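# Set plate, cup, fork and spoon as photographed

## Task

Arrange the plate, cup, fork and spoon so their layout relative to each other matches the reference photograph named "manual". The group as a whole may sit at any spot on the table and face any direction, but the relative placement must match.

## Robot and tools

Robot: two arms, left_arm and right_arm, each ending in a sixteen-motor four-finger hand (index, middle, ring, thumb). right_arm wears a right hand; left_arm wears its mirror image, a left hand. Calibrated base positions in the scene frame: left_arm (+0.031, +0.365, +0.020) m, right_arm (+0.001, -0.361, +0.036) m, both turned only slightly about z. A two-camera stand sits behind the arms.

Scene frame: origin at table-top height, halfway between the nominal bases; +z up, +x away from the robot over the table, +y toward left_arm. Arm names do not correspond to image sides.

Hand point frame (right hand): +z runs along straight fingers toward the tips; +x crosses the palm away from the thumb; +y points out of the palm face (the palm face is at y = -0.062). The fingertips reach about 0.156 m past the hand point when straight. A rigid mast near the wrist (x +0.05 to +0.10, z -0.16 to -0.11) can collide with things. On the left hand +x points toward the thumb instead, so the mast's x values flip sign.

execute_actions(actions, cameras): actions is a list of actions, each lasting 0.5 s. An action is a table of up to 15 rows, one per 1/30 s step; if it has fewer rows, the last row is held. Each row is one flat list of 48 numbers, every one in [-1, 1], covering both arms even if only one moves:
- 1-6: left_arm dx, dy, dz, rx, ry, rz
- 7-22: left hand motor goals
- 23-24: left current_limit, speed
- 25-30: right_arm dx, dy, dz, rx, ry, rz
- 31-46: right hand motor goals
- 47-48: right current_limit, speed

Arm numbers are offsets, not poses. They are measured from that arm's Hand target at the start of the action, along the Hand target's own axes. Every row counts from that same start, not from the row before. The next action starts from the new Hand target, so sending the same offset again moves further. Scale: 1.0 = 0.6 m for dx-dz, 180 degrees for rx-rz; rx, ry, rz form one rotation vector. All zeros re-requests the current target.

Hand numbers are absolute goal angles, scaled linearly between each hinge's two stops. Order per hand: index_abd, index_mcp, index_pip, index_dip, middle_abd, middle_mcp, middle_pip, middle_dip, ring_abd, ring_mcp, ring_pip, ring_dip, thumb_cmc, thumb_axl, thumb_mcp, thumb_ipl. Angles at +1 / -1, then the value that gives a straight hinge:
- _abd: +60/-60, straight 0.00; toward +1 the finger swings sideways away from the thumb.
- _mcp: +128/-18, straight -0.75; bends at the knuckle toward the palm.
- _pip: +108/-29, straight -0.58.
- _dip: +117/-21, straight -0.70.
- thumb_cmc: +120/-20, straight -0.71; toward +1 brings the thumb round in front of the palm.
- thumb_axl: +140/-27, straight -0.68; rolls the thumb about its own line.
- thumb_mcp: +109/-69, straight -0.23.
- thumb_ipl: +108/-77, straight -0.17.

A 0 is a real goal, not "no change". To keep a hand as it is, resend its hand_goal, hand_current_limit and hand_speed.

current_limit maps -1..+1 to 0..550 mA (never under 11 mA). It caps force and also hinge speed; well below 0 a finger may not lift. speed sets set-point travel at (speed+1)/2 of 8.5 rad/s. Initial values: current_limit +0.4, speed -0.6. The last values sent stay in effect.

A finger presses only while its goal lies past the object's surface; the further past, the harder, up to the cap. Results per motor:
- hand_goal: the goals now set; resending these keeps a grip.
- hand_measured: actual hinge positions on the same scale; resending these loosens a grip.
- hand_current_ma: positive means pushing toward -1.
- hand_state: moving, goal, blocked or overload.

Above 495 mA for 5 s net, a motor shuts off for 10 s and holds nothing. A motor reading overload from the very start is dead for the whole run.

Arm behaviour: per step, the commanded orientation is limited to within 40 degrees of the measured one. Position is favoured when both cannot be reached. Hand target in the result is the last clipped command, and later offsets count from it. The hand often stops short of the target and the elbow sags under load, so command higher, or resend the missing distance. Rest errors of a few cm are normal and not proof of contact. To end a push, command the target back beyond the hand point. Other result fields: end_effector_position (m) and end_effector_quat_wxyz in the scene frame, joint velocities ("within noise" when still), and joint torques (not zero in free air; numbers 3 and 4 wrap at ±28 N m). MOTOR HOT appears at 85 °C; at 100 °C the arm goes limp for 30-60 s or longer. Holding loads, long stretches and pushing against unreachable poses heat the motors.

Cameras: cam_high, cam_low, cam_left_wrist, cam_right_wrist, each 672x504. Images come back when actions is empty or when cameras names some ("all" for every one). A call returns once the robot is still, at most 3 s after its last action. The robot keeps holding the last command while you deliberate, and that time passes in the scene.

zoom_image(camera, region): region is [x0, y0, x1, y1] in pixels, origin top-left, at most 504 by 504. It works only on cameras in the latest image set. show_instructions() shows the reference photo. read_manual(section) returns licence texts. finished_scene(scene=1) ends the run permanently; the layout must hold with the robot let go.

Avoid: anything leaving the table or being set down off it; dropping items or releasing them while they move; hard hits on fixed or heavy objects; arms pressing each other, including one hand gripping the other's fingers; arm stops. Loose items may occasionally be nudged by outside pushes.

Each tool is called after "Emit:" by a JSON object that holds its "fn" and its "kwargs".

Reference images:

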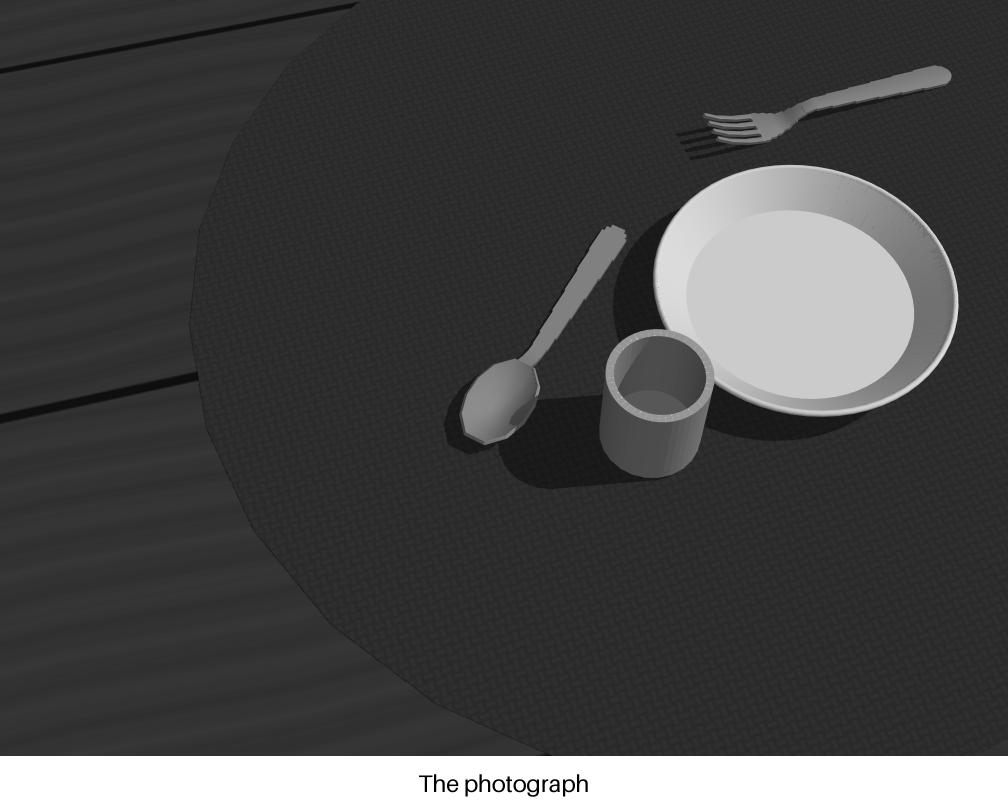

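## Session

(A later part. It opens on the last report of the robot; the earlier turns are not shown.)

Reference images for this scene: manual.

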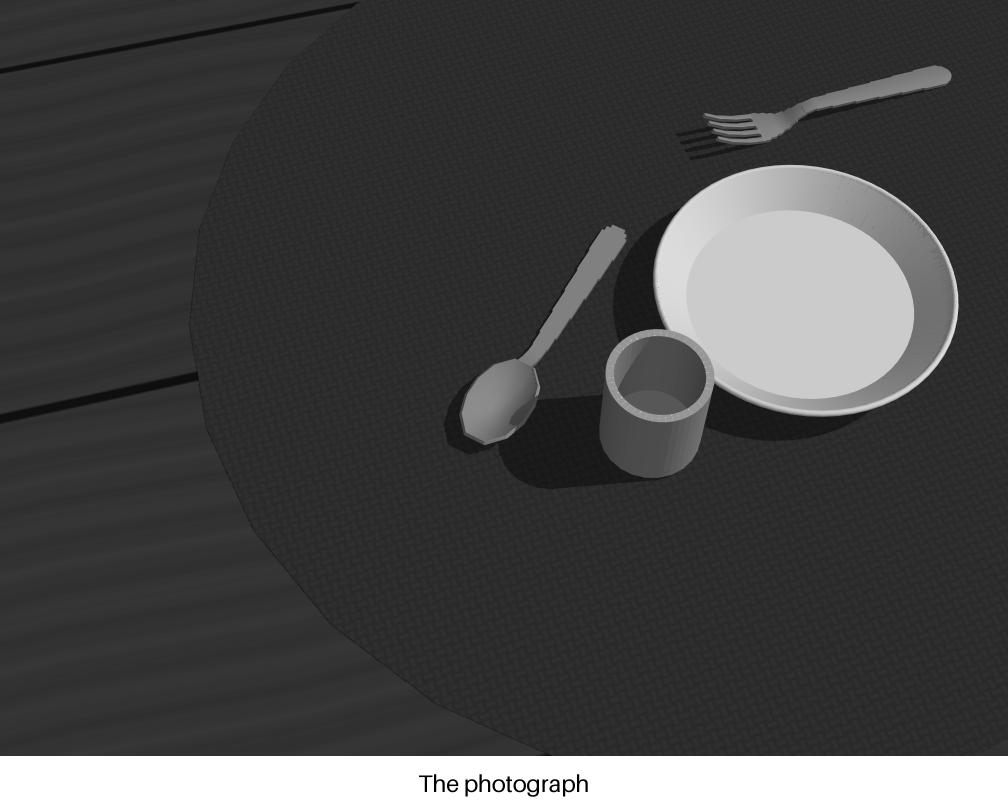

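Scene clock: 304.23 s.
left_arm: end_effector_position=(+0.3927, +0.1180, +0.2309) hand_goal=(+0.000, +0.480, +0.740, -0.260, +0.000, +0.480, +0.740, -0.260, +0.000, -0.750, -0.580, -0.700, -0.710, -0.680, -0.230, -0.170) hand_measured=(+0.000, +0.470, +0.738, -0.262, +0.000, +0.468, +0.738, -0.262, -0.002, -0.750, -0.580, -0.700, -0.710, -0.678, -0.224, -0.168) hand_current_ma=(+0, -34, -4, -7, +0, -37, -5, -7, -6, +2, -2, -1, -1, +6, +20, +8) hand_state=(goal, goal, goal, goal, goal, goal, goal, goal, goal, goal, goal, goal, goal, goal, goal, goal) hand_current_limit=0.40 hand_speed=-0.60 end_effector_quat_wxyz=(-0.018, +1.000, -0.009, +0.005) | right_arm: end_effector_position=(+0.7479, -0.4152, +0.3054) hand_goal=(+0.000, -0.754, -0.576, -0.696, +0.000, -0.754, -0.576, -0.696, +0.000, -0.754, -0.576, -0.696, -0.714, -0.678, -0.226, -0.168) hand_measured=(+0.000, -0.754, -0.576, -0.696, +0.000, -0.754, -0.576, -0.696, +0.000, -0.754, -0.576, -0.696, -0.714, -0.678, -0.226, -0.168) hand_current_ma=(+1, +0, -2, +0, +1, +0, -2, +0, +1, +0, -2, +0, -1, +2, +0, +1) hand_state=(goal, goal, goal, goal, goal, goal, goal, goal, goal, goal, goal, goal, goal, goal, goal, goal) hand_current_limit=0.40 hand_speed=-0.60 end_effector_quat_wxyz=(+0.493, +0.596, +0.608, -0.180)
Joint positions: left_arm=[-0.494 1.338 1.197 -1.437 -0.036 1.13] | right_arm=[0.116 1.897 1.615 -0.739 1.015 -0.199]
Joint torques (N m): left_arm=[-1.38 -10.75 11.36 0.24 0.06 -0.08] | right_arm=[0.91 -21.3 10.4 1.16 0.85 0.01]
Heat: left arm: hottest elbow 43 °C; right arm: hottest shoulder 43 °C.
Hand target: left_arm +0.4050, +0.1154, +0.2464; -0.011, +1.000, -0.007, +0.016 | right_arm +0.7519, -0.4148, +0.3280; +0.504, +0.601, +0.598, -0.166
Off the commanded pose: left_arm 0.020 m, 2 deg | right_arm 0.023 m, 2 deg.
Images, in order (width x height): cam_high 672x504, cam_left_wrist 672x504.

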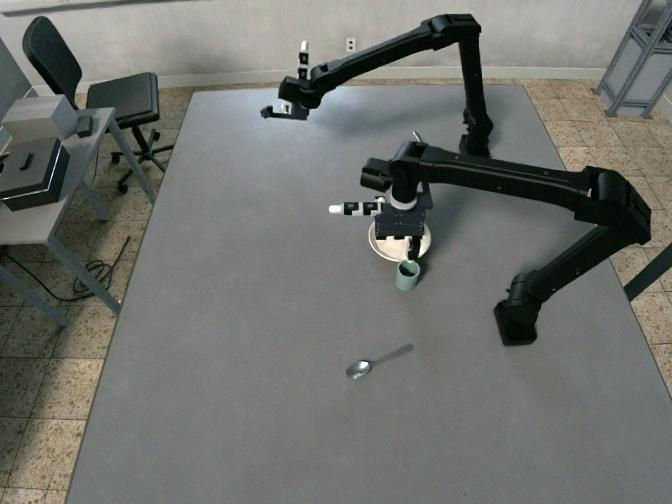

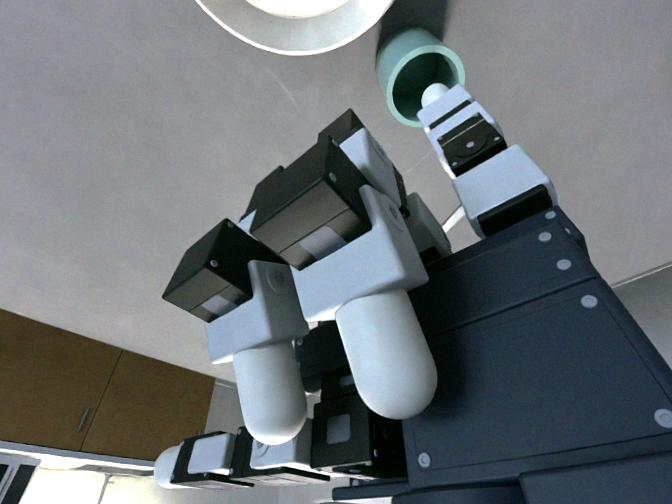

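Emit:
{"fn": "execute_actions", "kwargs": {"actions": [[[-0.005,-0.108,0,0,0,0,0,0.48,0.74,-0.26,0,0.48,0.74,-0.26,0,-0.75,-0.58,-0.7,-0.71,-0.68,-0.23,-0.17,0.4,-0.6,0,0,0,0,0,0,0,-0.754,-0.576,-0.696,0,-0.754,-0.576,-0.696,0,-0.754,-0.576,-0.696,-0.714,-0.678,-0.226,-0.168,0.4,-0.6]]], "cameras": ["cam_high","cam_left_wrist"]}}

Emit:
{"fn": "zoom_image", "kwargs": {"camera": "cam_high", "region": [340, 200, 460, 330]}}

Scene clock: 314.00 s.
left_arm: end_effector_position=(+0.4057, +0.1769, +0.2475) hand_goal=(+0.000, +0.480, +0.740, -0.260, +0.000, +0.480, +0.740, -0.260, +0.000, -0.750, -0.580, -0.700, -0.710, -0.680, -0.230, -0.170) hand_measured=(+0.000, +0.470, +0.738, -0.262, +0.000, +0.468, +0.738, -0.262, -0.002, -0.748, -0.580, -0.700, -0.710, -0.678, -0.224, -0.168) hand_current_ma=(+0, -34, -4, -7, +0, -37, -5, -7, -5, +4, -2, -1, +1, +6, +20, +8) hand_state=(goal, goal, goal, goal, goal, goal, goal, goal, goal, goal, goal, goal, goal, goal, goal, goal) hand_current_limit=0.40 hand_speed=-0.60 end_effector_quat_wxyz=(-0.011, +1.000, -0.004, +0.020) | right_arm: end_effector_position=(+0.7479, -0.4152, +0.3054) hand_goal=(+0.000, -0.754, -0.576, -0.696, +0.000, -0.754, -0.576, -0.696, +0.000, -0.754, -0.576, -0.696, -0.714, -0.678, -0.226, -0.168) hand_measured=(+0.000, -0.754, -0.576, -0.696, +0.000, -0.754, -0.576, -0.696, +0.000, -0.754, -0.576, -0.696, -0.714, -0.678, -0.226, -0.168) hand_current_ma=(+1, +0, -2, +0, +1, +0, -2, +0, +1, +0, -2, +0, -1, +2, +0, +1) hand_state=(goal, goal, goal, goal, goal, goal, goal, goal, goal, goal, goal, goal, goal, goal, goal, goal) hand_current_limit=0.40 hand_speed=-0.60 end_effector_quat_wxyz=(+0.493, +0.596, +0.608, -0.180)
Joint positions: left_arm=[-0.334 1.283 1.185 -1.442 -0.033 1.282] | right_arm=[0.116 1.897 1.615 -0.739 1.015 -0.199]
Joint torques (N m): left_arm=[-1.55 -10.81 7.62 0.13 0.21 -0.01] | right_arm=[1.55 -21.54 10.4 1.01 0.86 0]
Heat: left arm: hottest elbow 43 °C; right arm: hottest shoulder 43 °C.
Hand target: left_arm +0.4027, +0.1803, +0.2478; -0.011, +1.000, -0.006, +0.016 | right_arm +0.7519, -0.4148, +0.3280; +0.504, +0.601, +0.598, -0.166
Off the commanded pose: left_arm 0.004 m, 0 deg | right_arm 0.023 m, 2 deg.
Images, in order (width x height): cam_high 672x504, cam_left_wrist 672x504.

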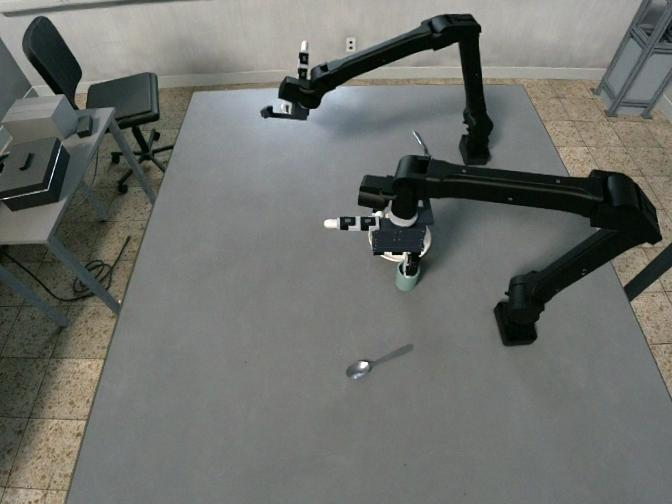

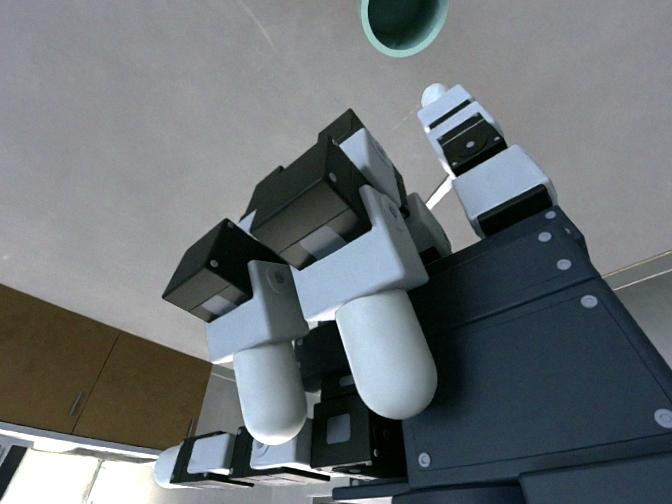

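Scaled by 3.877 from the camera's 672x504 image, which has a finer 960x720 frame.

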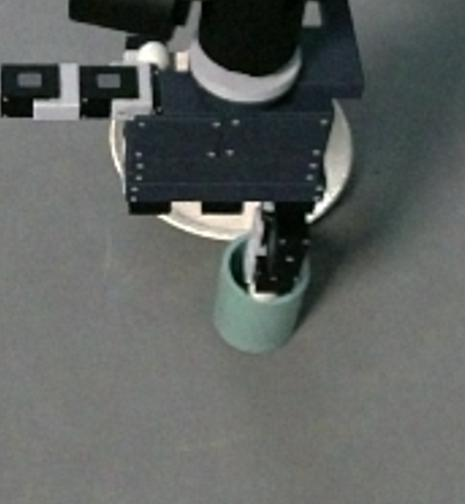

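Emit:
{"fn": "execute_actions", "kwargs": {"actions": [[[-0.022,-0.017,0.05,0,0,0,0,0.48,0.74,-0.26,0,0.48,0.74,-0.26,0,-0.75,-0.58,-0.7,-0.71,-0.68,-0.23,-0.17,0.4,-0.6,0,0,0,0,0,0,0,-0.754,-0.576,-0.696,0,-0.754,-0.576,-0.696,0,-0.754,-0.576,-0.696,-0.714,-0.678,-0.226,-0.168,0.4,-0.6]],[[-0.003,0.002,0.06,0,0,0,0,0.48,0.74,-0.26,0,0.48,0.74,-0.26,0,-0.75,-0.58,-0.7,-0.71,-0.68,-0.23,-0.17,0.4,-0.6,0,0,0,0,0,0,0,-0.754,-0.576,-0.696,0,-0.754,-0.576,-0.696,0,-0.754,-0.576,-0.696,-0.714,-0.678,-0.226,-0.168,0.4,-0.6]],[[-0.002,0.002,0.06,0,0,0,0,0.48,0.74,-0.26,0,0.48,0.74,-0.26,0,-0.75,-0.58,-0.7,-0.71,-0.68,-0.23,-0.17,0.4,-0.6,0,0,0,0,0,0,0,-0.754,-0.576,-0.696,0,-0.754,-0.576,-0.696,0,-0.754,-0.576,-0.696,-0.714,-0.678,-0.226,-0.168,0.4,-0.6]]], "cameras": ["cam_high","cam_low","cam_left_wrist"]}}

Emit:
{"fn": "zoom_image", "kwargs": {"camera": "cam_high", "region": [340, 200, 460, 330]}}

Emit:
{"fn": "zoom_image", "kwargs": {"camera": "cam_left_wrist", "region": [330, 0, 560, 200]}}

Scene clock: 321.37 s.
left_arm: end_effector_position=(+0.3860, +0.1872, +0.1468) hand_goal=(+0.000, +0.480, +0.740, -0.260, +0.000, +0.480, +0.740, -0.260, +0.000, -0.750, -0.580, -0.700, -0.710, -0.680, -0.230, -0.170) hand_measured=(+0.000, +0.470, +0.738, -0.262, +0.000, +0.468, +0.738, -0.262, -0.002, -0.748, -0.580, -0.700, -0.710, -0.678, -0.224, -0.168) hand_current_ma=(+0, -34, -4, -7, +0, -37, -5, -7, -5, +4, -2, -1, +1, +6, +20, +8) hand_state=(goal, goal, goal, goal, goal, goal, goal, goal, goal, goal, goal, goal, goal, goal, goal, goal) hand_current_limit=0.40 hand_speed=-0.60 end_effector_quat_wxyz=(-0.013, +1.000, -0.008, +0.014) | right_arm: end_effector_position=(+0.7479, -0.4152, +0.3054) hand_goal=(+0.000, -0.754, -0.576, -0.696, +0.000, -0.754, -0.576, -0.696, +0.000, -0.754, -0.576, -0.696, -0.714, -0.678, -0.226, -0.168) hand_measured=(+0.000, -0.754, -0.576, -0.696, +0.000, -0.754, -0.576, -0.696, +0.000, -0.754, -0.576, -0.696, -0.714, -0.678, -0.226, -0.168) hand_current_ma=(+1, +0, -2, +0, +1, +0, -2, +0, +1, +0, -2, +0, -1, +2, +0, +1) hand_state=(goal, goal, goal, goal, goal, goal, goal, goal, goal, goal, goal, goal, goal, goal, goal, goal) hand_current_limit=0.40 hand_speed=-0.60 end_effector_quat_wxyz=(+0.493, +0.596, +0.608, -0.180)
Joint positions: left_arm=[-0.321 1.297 0.928 -1.181 -0.033 1.302] | right_arm=[0.116 1.897 1.615 -0.739 1.015 -0.199]
Joint torques (N m): left_arm=[-0.56 -8.94 7.34 0.94 0.13 0.02] | right_arm=[0.67 -21.6 10.32 1.11 0.81 -0.01]
Heat: left arm: hottest elbow 43 °C; right arm: hottest shoulder 43 °C.
Hand target: left_arm +0.3900, +0.1905, +0.1455; -0.011, +1.000, -0.006, +0.016 | right_arm +0.7519, -0.4148, +0.3280; +0.504, +0.601, +0.598, -0.166
Off the commanded pose: left_arm 0.005 m, 0 deg | right_arm 0.023 m, 2 deg.
Images, in order (width x height): cam_high 672x504, cam_low 672x504, cam_left_wrist 672x504.

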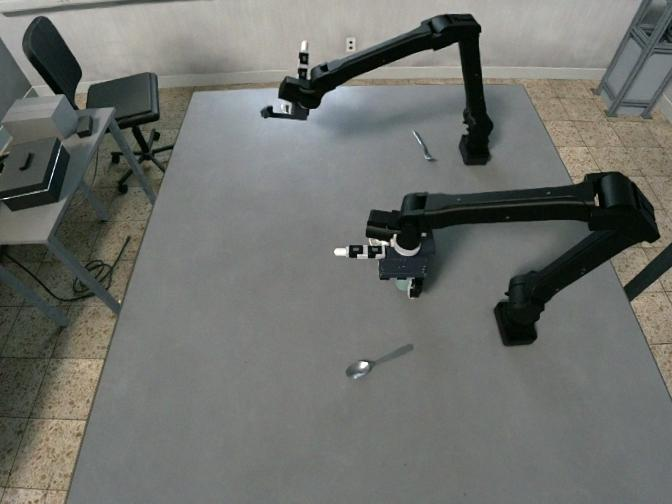

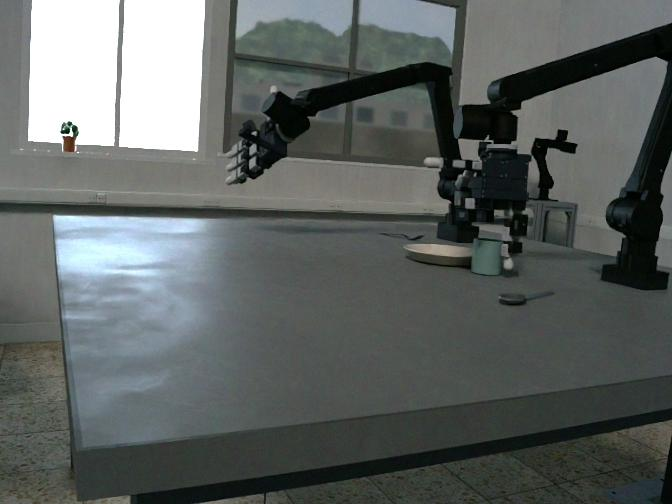

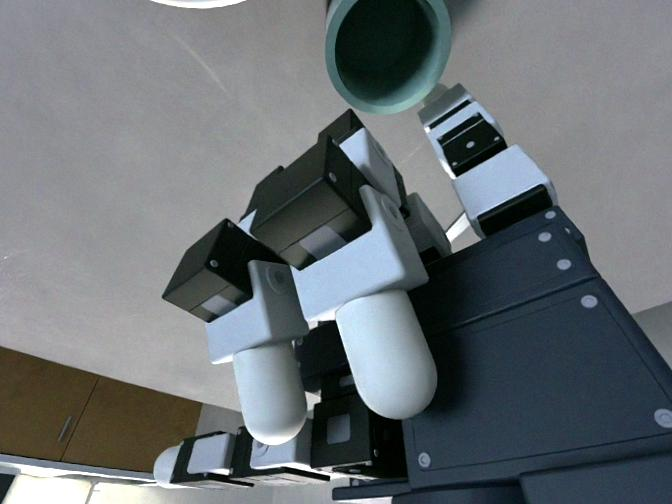

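Scaled by 3.877 from the camera's 672x504 image, which has a finer 960x720 frame.

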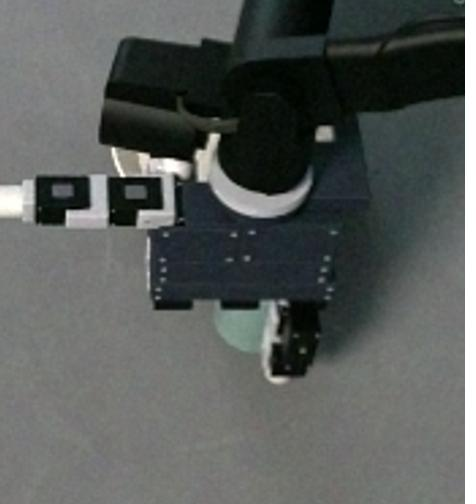

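Scaled by 2.191 from the camera's 672x504 image, which has a finer 960x720 frame.

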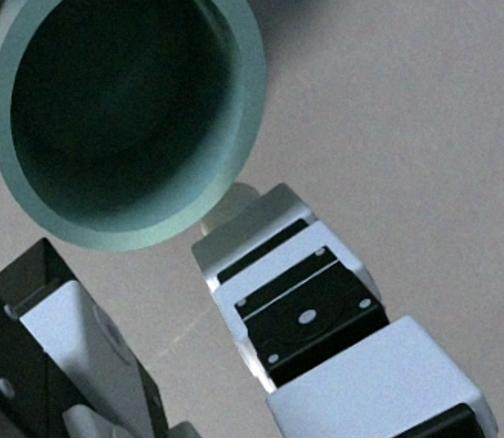

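Emit:
{"fn": "execute_actions", "kwargs": {"actions": [[[0.007,0.021,0,0,0,0,0,0.48,0.74,-0.26,0,0.48,0.74,-0.26,0,-0.75,-0.58,-0.7,-0.71,-0.68,-0.23,-0.17,0.4,-0.6,0,0,0,0,0,0,0,-0.754,-0.576,-0.696,0,-0.754,-0.576,-0.696,0,-0.754,-0.576,-0.696,-0.714,-0.678,-0.226,-0.168,0.4,-0.6]],[[0,0.021,0,0,0,0,0,0.48,0.74,-0.26,0,0.48,0.74,-0.26,0,-0.75,-0.58,-0.7,-0.71,-0.68,-0.23,-0.17,0.4,-0.6,0,0,0,0,0,0,0,-0.754,-0.576,-0.696,0,-0.754,-0.576,-0.696,0,-0.754,-0.576,-0.696,-0.714,-0.678,-0.226,-0.168,0.4,-0.6]]], "cameras": ["cam_high","cam_left_wrist"]}}

Emit:
{"fn": "zoom_image", "kwargs": {"camera": "cam_high", "region": [340, 200, 460, 330]}}

Emit:
{"fn": "zoom_image", "kwargs": {"camera": "cam_left_wrist", "region": [330, 0, 560, 200]}}

Scene clock: 328.07 s.
left_arm: end_effector_position=(+0.3826, +0.1738, +0.1383) hand_goal=(+0.000, +0.480, +0.740, -0.260, +0.000, +0.480, +0.740, -0.260, +0.000, -0.750, -0.580, -0.700, -0.710, -0.680, -0.230, -0.170) hand_measured=(+0.000, +0.470, +0.738, -0.262, +0.000, +0.468, +0.738, -0.262, -0.002, -0.748, -0.580, -0.700, -0.710, -0.678, -0.224, -0.168) hand_current_ma=(+0, -34, -4, -7, +0, -37, -5, -7, -5, +4, -2, -1, +1, +6, +20, +8) hand_state=(goal, goal, goal, goal, goal, goal, goal, goal, goal, goal, goal, goal, goal, goal, goal, goal) hand_current_limit=0.40 hand_speed=-0.60 end_effector_quat_wxyz=(-0.015, +1.000, -0.007, +0.004) | right_arm: end_effector_position=(+0.7479, -0.4152, +0.3054) hand_goal=(+0.000, -0.754, -0.576, -0.696, +0.000, -0.754, -0.576, -0.696, +0.000, -0.754, -0.576, -0.696, -0.714, -0.678, -0.226, -0.168) hand_measured=(+0.000, -0.754, -0.576, -0.696, +0.000, -0.754, -0.576, -0.696, +0.000, -0.754, -0.576, -0.696, -0.714, -0.678, -0.226, -0.168) hand_current_ma=(+1, +0, -2, +0, +1, +0, -2, +0, +1, +0, -2, +0, -1, +2, +0, +1) hand_state=(goal, goal, goal, goal, goal, goal, goal, goal, goal, goal, goal, goal, goal, goal, goal, goal) hand_current_limit=0.40 hand_speed=-0.60 end_effector_quat_wxyz=(+0.493, +0.596, +0.608, -0.180)
Joint positions: left_arm=[-0.361 1.32 0.928 -1.179 -0.032 1.259] | right_arm=[0.116 1.897 1.615 -0.739 1.015 -0.199]
Joint torques (N m): left_arm=[-3.08 -8.18 9.13 0.99 0.09 -0.08] | right_arm=[1.14 -21.54 10.52 1.06 0.84 -0.03]
Heat: left arm: hottest elbow 42 °C; right arm: hottest shoulder 43 °C.
Hand target: left_arm +0.3939, +0.1653, +0.1451; -0.011, +1.000, -0.007, +0.016 | right_arm +0.7519, -0.4148, +0.3280; +0.504, +0.601, +0.598, -0.166
Off the commanded pose: left_arm 0.016 m, 1 deg | right_arm 0.023 m, 2 deg.
Images, in order (width x height): cam_high 672x504, cam_left_wrist 672x504.

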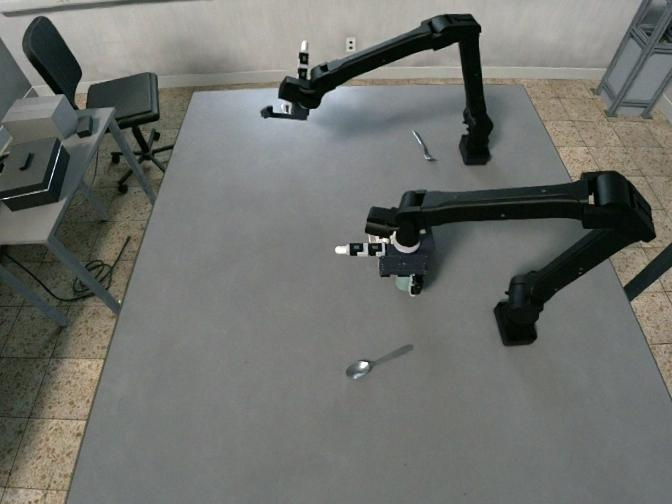

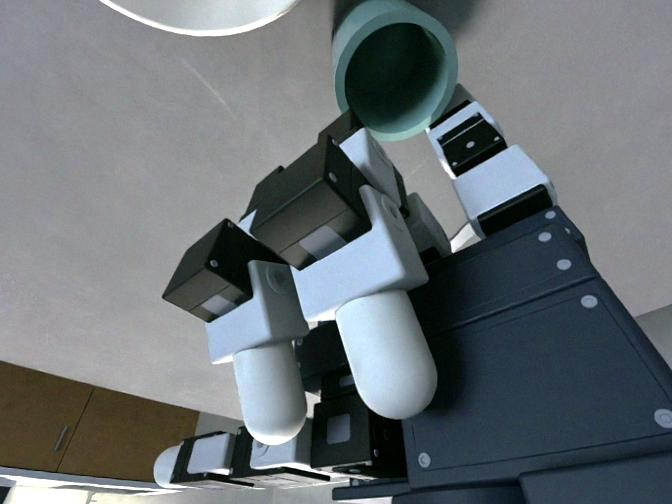

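Scaled by 3.877 from the camera's 672x504 image, which has a finer 960x720 frame.

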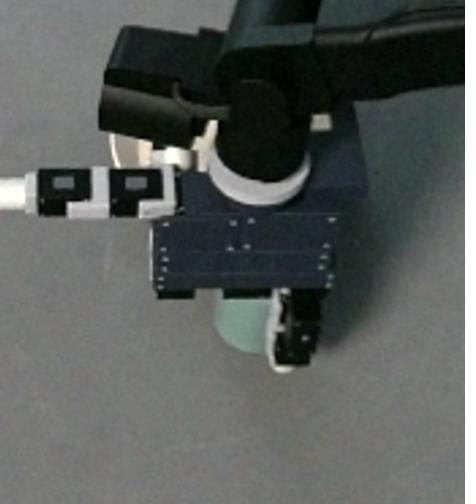

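Scaled by 2.191 from the camera's 672x504 image, which has a finer 960x720 frame.

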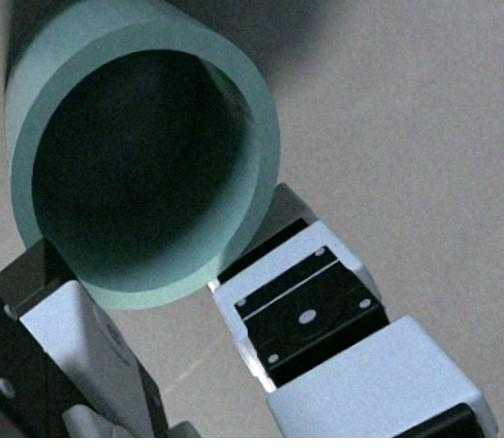

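Emit:
{"fn": "execute_actions", "kwargs": {"actions": [[[0,0.017,0,0,0,0,0,0.48,0.74,-0.26,0,0.48,0.74,-0.26,0,-0.75,-0.58,-0.7,-0.71,-0.68,-0.23,-0.17,0.4,-0.6,0,0,0,0,0,0,0,-0.754,-0.576,-0.696,0,-0.754,-0.576,-0.696,0,-0.754,-0.576,-0.696,-0.714,-0.678,-0.226,-0.168,0.4,-0.6]],[[0,0.012,0,0,0,0,0,0.48,0.74,-0.26,0,0.48,0.74,-0.26,0,-0.75,-0.58,-0.7,-0.71,-0.68,-0.23,-0.17,0.4,-0.6,0,0,0,0,0,0,0,-0.754,-0.576,-0.696,0,-0.754,-0.576,-0.696,0,-0.754,-0.576,-0.696,-0.714,-0.678,-0.226,-0.168,0.4,-0.6]]], "cameras": ["cam_high","cam_low","cam_left_wrist"]}}

Emit:
{"fn": "zoom_image", "kwargs": {"camera": "cam_high", "region": [340, 200, 460, 330]}}

Scene clock: 333.77 s.
left_arm: end_effector_position=(+0.3782, +0.1610, +0.1327) hand_goal=(+0.000, +0.480, +0.740, -0.260, +0.000, +0.480, +0.740, -0.260, +0.000, -0.750, -0.580, -0.700, -0.710, -0.680, -0.230, -0.170) hand_measured=(+0.000, +0.470, +0.738, -0.262, +0.000, +0.468, +0.738, -0.262, -0.002, -0.756, -0.580, -0.700, -0.710, -0.678, -0.224, -0.168) hand_current_ma=(+0, -34, -4, -7, +0, -37, -5, -7, -5, -15, -2, -1, +1, +6, +20, +8) hand_state=(goal, goal, goal, goal, goal, goal, goal, goal, goal, goal, goal, goal, goal, goal, goal, goal) hand_current_limit=0.40 hand_speed=-0.60 end_effector_quat_wxyz=(-0.019, +1.000, -0.006, -0.001) | right_arm: end_effector_position=(+0.7479, -0.4152, +0.3054) hand_goal=(+0.000, -0.754, -0.576, -0.696, +0.000, -0.754, -0.576, -0.696, +0.000, -0.754, -0.576, -0.696, -0.714, -0.678, -0.226, -0.168) hand_measured=(+0.000, -0.754, -0.576, -0.696, +0.000, -0.754, -0.576, -0.696, +0.000, -0.754, -0.576, -0.696, -0.714, -0.678, -0.226, -0.168) hand_current_ma=(+1, +0, -2, +0, +1, +0, -2, +0, +1, +0, -2, +0, -1, +2, +0, +1) hand_state=(goal, goal, goal, goal, goal, goal, goal, goal, goal, goal, goal, goal, goal, goal, goal, goal) hand_current_limit=0.40 hand_speed=-0.60 end_effector_quat_wxyz=(+0.493, +0.596, +0.608, -0.180)
Joint positions: left_arm=[-0.401 1.335 0.928 -1.179 -0.035 1.216] | right_arm=[0.116 1.897 1.615 -0.739 1.015 -0.199]
Joint torques (N m): left_arm=[-2.84 -8.29 10.36 1.03 0.11 -0.22] | right_arm=[1.14 -21.3 10.45 1.2 0.82 -0.01]
Heat: left arm: hottest elbow 42 °C; right arm: hottest shoulder 43 °C.
Hand target: left_arm +0.3937, +0.1480, +0.1447; -0.011, +1.000, -0.006, +0.016 | right_arm +0.7519, -0.4148, +0.3280; +0.504, +0.601, +0.598, -0.166
Off the commanded pose: left_arm 0.024 m, 2 deg | right_arm 0.023 m, 2 deg.
Images, in order (width x height): cam_high 672x504, cam_low 672x504, cam_left_wrist 672x504.

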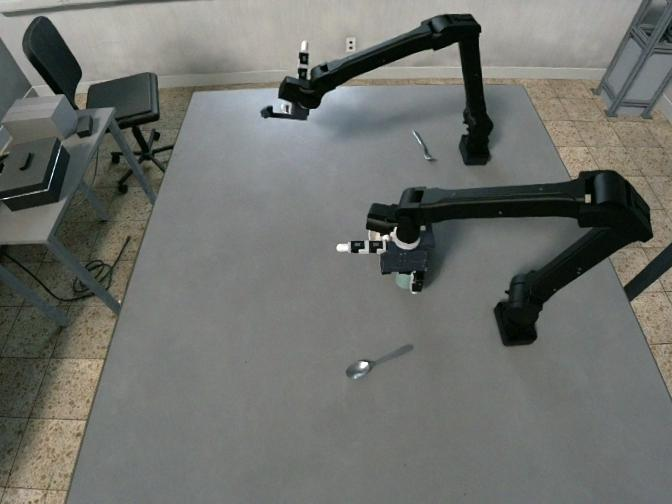

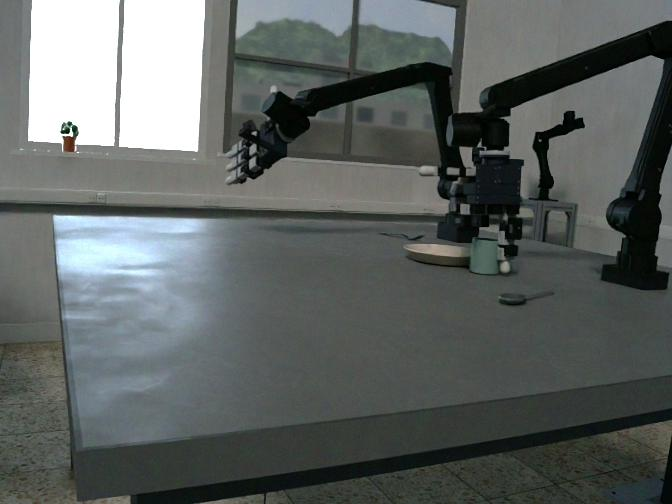

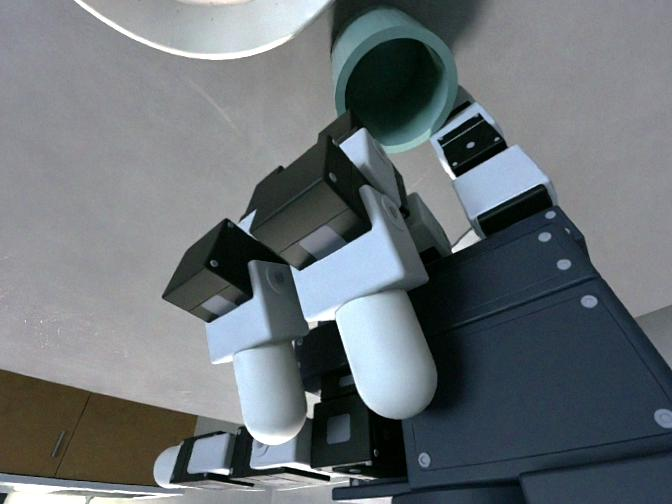

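Scaled by 3.877 from the camera's 672x504 image, which has a finer 960x720 frame.

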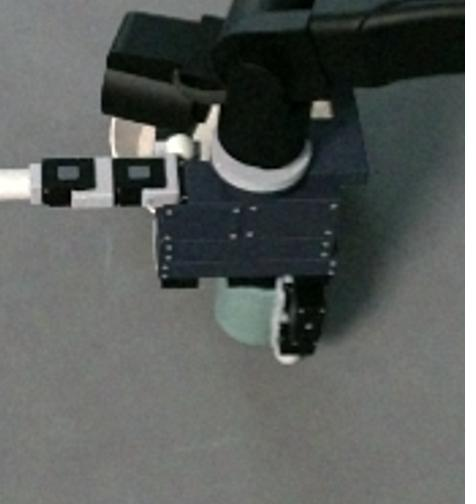

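Emit:
{"fn": "execute_actions", "kwargs": {"actions": [[[0.02,-0.045,-0.01,0,0,0,0,0.48,0.74,-0.26,0,0.48,0.74,-0.26,0,-0.75,-0.58,-0.7,-0.71,-0.68,-0.23,-0.17,0.4,-0.6,0,0,0,0,0,0,0,-0.754,-0.576,-0.696,0,-0.754,-0.576,-0.696,0,-0.754,-0.576,-0.696,-0.714,-0.678,-0.226,-0.168,0.4,-0.6]],[[0.01,0,0,0,0,0,0,0.48,0.74,-0.26,0,0.48,0.74,-0.26,0,-0.75,-0.58,-0.7,-0.71,-0.68,-0.23,-0.17,0.4,-0.6,0,0,0,0,0,0,0,-0.754,-0.576,-0.696,0,-0.754,-0.576,-0.696,0,-0.754,-0.576,-0.696,-0.714,-0.678,-0.226,-0.168,0.4,-0.6]]], "cameras": ["cam_high","cam_left_wrist"]}}

Emit:
{"fn": "zoom_image", "kwargs": {"camera": "cam_high", "region": [340, 200, 460, 330]}}

Emit:
{"fn": "zoom_image", "kwargs": {"camera": "cam_left_wrist", "region": [330, 0, 560, 200]}}

Scene clock: 340.23 s.
left_arm: end_effector_position=(+0.3938, +0.1749, +0.1384) hand_goal=(+0.000, +0.480, +0.740, -0.260, +0.000, +0.480, +0.740, -0.260, +0.000, -0.750, -0.580, -0.700, -0.710, -0.680, -0.230, -0.170) hand_measured=(+0.000, +0.470, +0.738, -0.262, +0.000, +0.468, +0.738, -0.262, -0.002, -0.750, -0.580, -0.700, -0.710, -0.678, -0.224, -0.168) hand_current_ma=(+0, -34, -4, -7, +0, -37, -5, -7, -5, -1, -2, -1, +1, +6, +20, +8) hand_state=(goal, goal, goal, goal, goal, goal, goal, goal, goal, goal, goal, goal, goal, goal, goal, goal) hand_current_limit=0.40 hand_speed=-0.60 end_effector_quat_wxyz=(-0.016, +1.000, -0.008, +0.004) | right_arm: end_effector_position=(+0.7479, -0.4152, +0.3054) hand_goal=(+0.000, -0.754, -0.576, -0.696, +0.000, -0.754, -0.576, -0.696, +0.000, -0.754, -0.576, -0.696, -0.714, -0.678, -0.226, -0.168) hand_measured=(+0.000, -0.754, -0.576, -0.696, +0.000, -0.754, -0.576, -0.696, +0.000, -0.754, -0.576, -0.696, -0.714, -0.678, -0.226, -0.168) hand_current_ma=(+1, +0, -2, +0, +1, +0, -2, +0, +1, +0, -2, +0, -1, +2, +0, +1) hand_state=(goal, goal, goal, goal, goal, goal, goal, goal, goal, goal, goal, goal, goal, goal, goal, goal) hand_current_limit=0.40 hand_speed=-0.60 end_effector_quat_wxyz=(+0.493, +0.596, +0.608, -0.180)
Joint positions: left_arm=[-0.348 1.349 0.956 -1.179 -0.034 1.275] | right_arm=[0.116 1.897 1.615 -0.739 1.015 -0.199]
Joint torques (N m): left_arm=[-1.08 -8.88 10.92 0.46 0.09 0.05] | right_arm=[1.03 -21.19 10.44 1.14 0.85 -0.03]
Heat: left arm: hottest elbow 42 °C; right arm: hottest shoulder 43 °C.
Hand target: left_arm +0.4118, +0.1746, +0.1519; -0.011, +1.000, -0.006, +0.016 | right_arm +0.7519, -0.4148, +0.3280; +0.504, +0.601, +0.598, -0.166
Off the commanded pose: left_arm 0.022 m, 2 deg | right_arm 0.023 m, 2 deg.
Images, in order (width x height): cam_high 672x504, cam_left_wrist 672x504.

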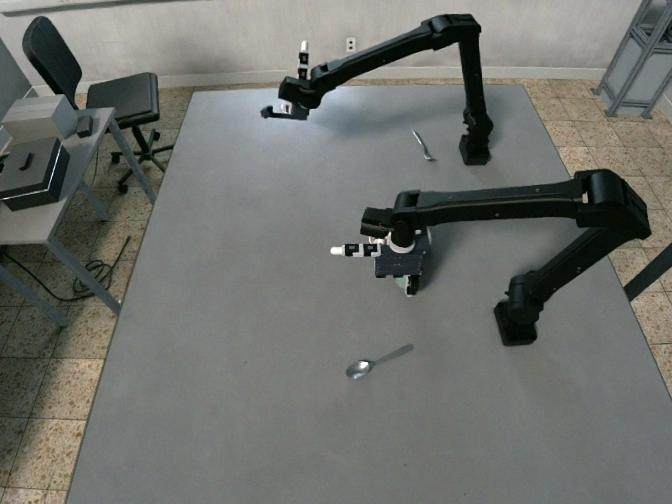

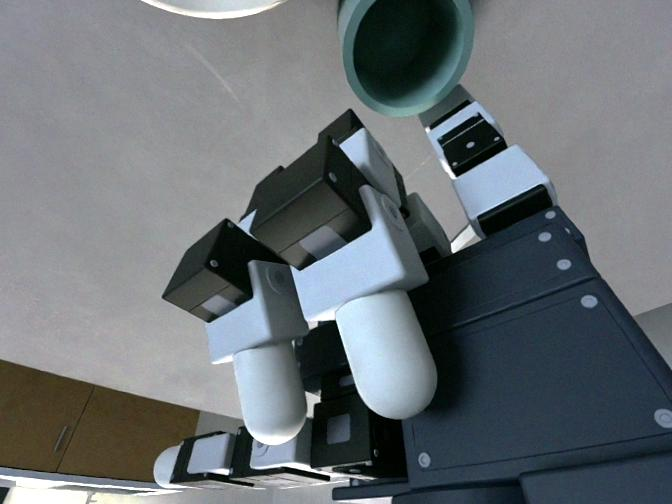

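Scaled by 3.877 from the camera's 672x504 image, which has a finer 960x720 frame.

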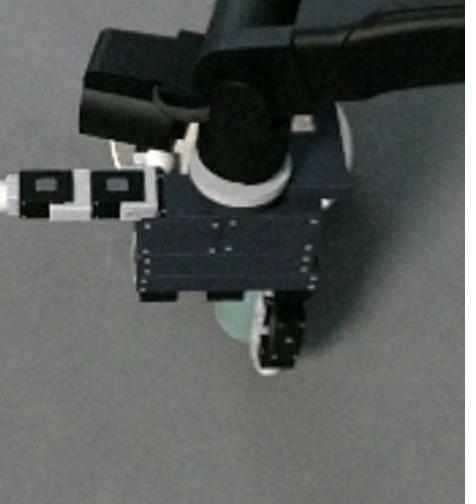

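Scaled by 2.191 from the camera's 672x504 image, which has a finer 960x720 frame.

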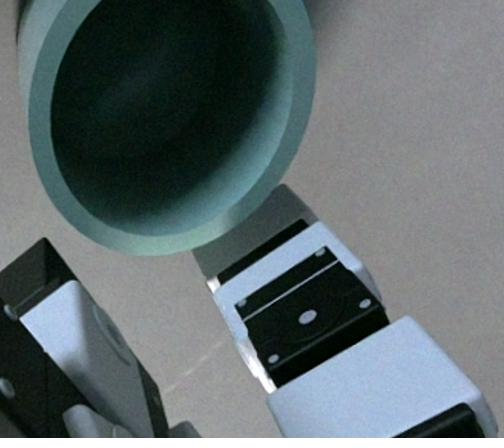

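Emit:
{"fn": "execute_actions", "kwargs": {"actions": [[[0,0.025,0,0,0,0,0,0.48,0.74,-0.26,0,0.48,0.74,-0.26,0,-0.75,-0.58,-0.7,-0.71,-0.68,-0.23,-0.17,0.4,-0.6,0,0,0,0,0,0,0,-0.754,-0.576,-0.696,0,-0.754,-0.576,-0.696,0,-0.754,-0.576,-0.696,-0.714,-0.678,-0.226,-0.168,0.4,-0.6]],[[0,0.018,0,0,0,0,0,0.48,0.74,-0.26,0,0.48,0.74,-0.26,0,-0.75,-0.58,-0.7,-0.71,-0.68,-0.23,-0.17,0.4,-0.6,0,0,0,0,0,0,0,-0.754,-0.576,-0.696,0,-0.754,-0.576,-0.696,0,-0.754,-0.576,-0.696,-0.714,-0.678,-0.226,-0.168,0.4,-0.6]]], "cameras": ["cam_high","cam_left_wrist"]}}

Emit:
{"fn": "zoom_image", "kwargs": {"camera": "cam_high", "region": [340, 200, 460, 330]}}

Scene clock: 345.97 s.
left_arm: end_effector_position=(+0.3970, +0.1601, +0.1378) hand_goal=(+0.000, +0.480, +0.740, -0.260, +0.000, +0.480, +0.740, -0.260, +0.000, -0.750, -0.580, -0.700, -0.710, -0.680, -0.230, -0.170) hand_measured=(+0.000, +0.470, +0.738, -0.262, +0.000, +0.468, +0.738, -0.262, -0.002, -0.752, -0.580, -0.700, -0.710, -0.678, -0.224, -0.168) hand_current_ma=(+0, -34, -4, -7, +0, -37, -5, -7, -5, -7, -2, -1, +1, +6, +20, +8) hand_state=(goal, goal, goal, goal, goal, goal, goal, goal, goal, goal, goal, goal, goal, goal, goal, goal) hand_current_limit=0.40 hand_speed=-0.60 end_effector_quat_wxyz=(-0.016, +1.000, -0.006, +0.003) | right_arm: end_effector_position=(+0.7479, -0.4152, +0.3054) hand_goal=(+0.000, -0.754, -0.576, -0.696, +0.000, -0.754, -0.576, -0.696, +0.000, -0.754, -0.576, -0.696, -0.714, -0.678, -0.226, -0.168) hand_measured=(+0.000, -0.754, -0.576, -0.696, +0.000, -0.754, -0.576, -0.696, +0.000, -0.754, -0.576, -0.696, -0.714, -0.678, -0.226, -0.168) hand_current_ma=(+1, +0, -2, +0, +1, +0, -2, +0, +1, +0, -2, +0, -1, +2, +0, +1) hand_state=(goal, goal, goal, goal, goal, goal, goal, goal, goal, goal, goal, goal, goal, goal, goal, goal) hand_current_limit=0.40 hand_speed=-0.60 end_effector_quat_wxyz=(+0.493, +0.596, +0.608, -0.180)
Joint positions: left_arm=[-0.384 1.371 0.975 -1.179 -0.033 1.234] | right_arm=[0.116 1.897 1.615 -0.739 1.015 -0.199]
Joint torques (N m): left_arm=[-2.14 -9.58 10.86 0.28 0.11 -0.17] | right_arm=[0.79 -21.77 10.36 1.09 0.84 0]
Heat: left arm: hottest elbow 42 °C; right arm: hottest shoulder 43 °C.
Hand target: left_arm +0.4115, +0.1488, +0.1512; -0.011, +1.000, -0.006, +0.016 | right_arm +0.7519, -0.4148, +0.3280; +0.504, +0.601, +0.598, -0.166
Off the commanded pose: left_arm 0.023 m, 2 deg | right_arm 0.023 m, 2 deg.
Images, in order (width x height): cam_high 672x504, cam_left_wrist 672x504.

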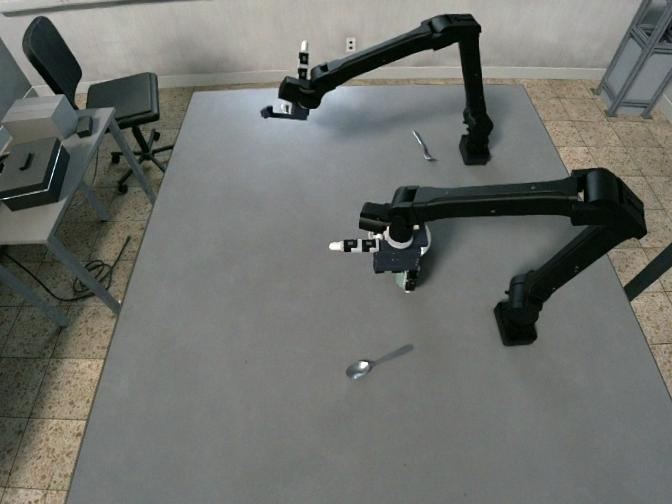

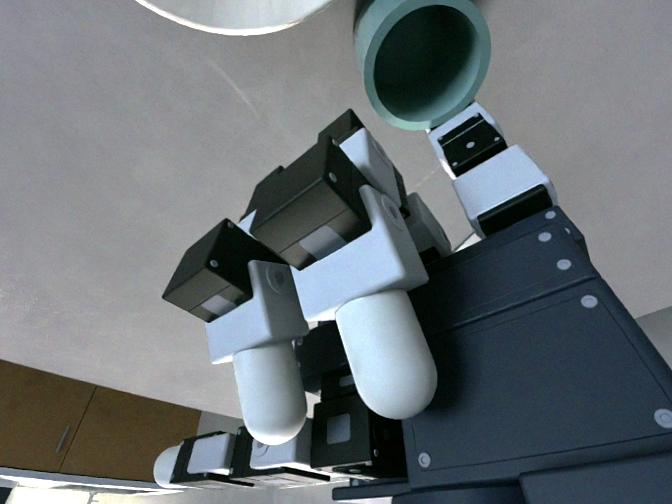

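Scaled by 3.877 from the camera's 672x504 image, which has a finer 960x720 frame.

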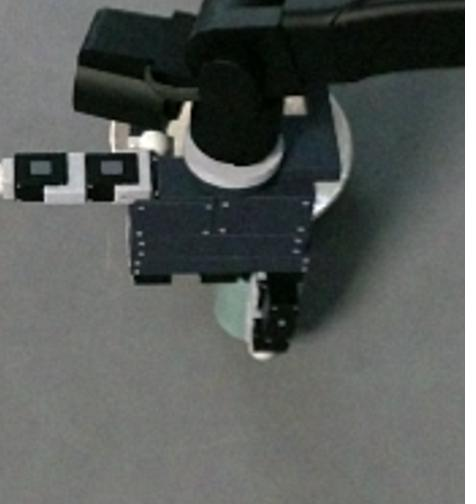

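Emit:
{"fn": "execute_actions", "kwargs": {"actions": [[[0,0.018,0,0,0,0,0,0.48,0.74,-0.26,0,0.48,0.74,-0.26,0,-0.75,-0.58,-0.7,-0.71,-0.68,-0.23,-0.17,0.4,-0.6,0,0,0,0,0,0,0,-0.754,-0.576,-0.696,0,-0.754,-0.576,-0.696,0,-0.754,-0.576,-0.696,-0.714,-0.678,-0.226,-0.168,0.4,-0.6]]], "cameras": ["cam_high"]}}

Emit:
{"fn": "zoom_image", "kwargs": {"camera": "cam_high", "region": [340, 200, 460, 330]}}

Scene clock: 349.03 s.
left_arm: end_effector_position=(+0.3972, +0.1505, +0.1376) hand_goal=(+0.000, +0.480, +0.740, -0.260, +0.000, +0.480, +0.740, -0.260, +0.000, -0.750, -0.580, -0.700, -0.710, -0.680, -0.230, -0.170) hand_measured=(+0.000, +0.470, +0.738, -0.262, +0.000, +0.468, +0.738, -0.262, -0.002, -0.756, -0.580, -0.700, -0.710, -0.678, -0.224, -0.168) hand_current_ma=(+0, -34, -4, -7, +0, -37, -5, -7, -5, -16, -2, -1, +1, +6, +20, +8) hand_state=(goal, goal, goal, goal, goal, goal, goal, goal, goal, goal, goal, goal, goal, goal, goal, goal) hand_current_limit=0.40 hand_speed=-0.60 end_effector_quat_wxyz=(-0.017, +1.000, -0.007, +0.004) | right_arm: end_effector_position=(+0.7479, -0.4152, +0.3054) hand_goal=(+0.000, -0.754, -0.576, -0.696, +0.000, -0.754, -0.576, -0.696, +0.000, -0.754, -0.576, -0.696, -0.714, -0.678, -0.226, -0.168) hand_measured=(+0.000, -0.754, -0.576, -0.696, +0.000, -0.754, -0.576, -0.696, +0.000, -0.754, -0.576, -0.696, -0.714, -0.678, -0.226, -0.168) hand_current_ma=(+1, +0, -2, +0, +1, +0, -2, +0, +1, +0, -2, +0, -1, +2, +0, +1) hand_state=(goal, goal, goal, goal, goal, goal, goal, goal, goal, goal, goal, goal, goal, goal, goal, goal) hand_current_limit=0.40 hand_speed=-0.60 end_effector_quat_wxyz=(+0.493, +0.596, +0.608, -0.180)
Joint positions: left_arm=[-0.409 1.38 0.984 -1.179 -0.035 1.21] | right_arm=[0.116 1.897 1.615 -0.739 1.015 -0.199]
Joint torques (N m): left_arm=[-2.67 -10.05 11 0.57 0.15 -0.17] | right_arm=[0.79 -21.36 10.52 1.03 0.87 0]
Heat: left arm: hottest elbow 43 °C; right arm: hottest shoulder 43 °C.
Hand target: left_arm +0.4112, +0.1379, +0.1510; -0.011, +1.000, -0.007, +0.016 | right_arm +0.7519, -0.4148, +0.3280; +0.504, +0.601, +0.598, -0.166
Off the commanded pose: left_arm 0.023 m, 2 deg | right_arm 0.023 m, 2 deg.
Images, in order (width x height): cam_high 672x504.

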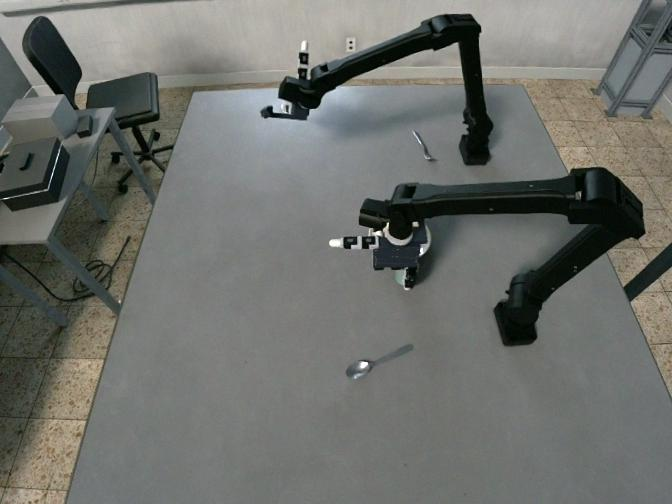

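Scaled by 3.877 from the camera's 672x504 image, which has a finer 960x720 frame.

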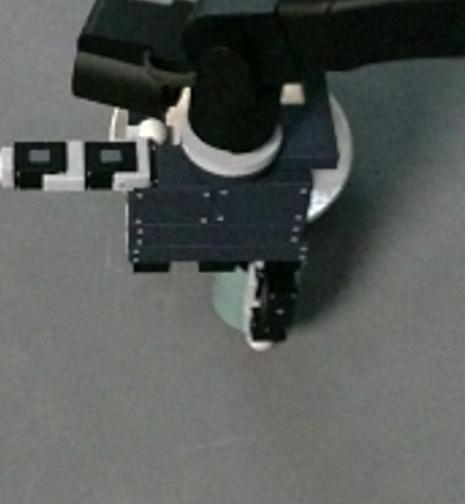

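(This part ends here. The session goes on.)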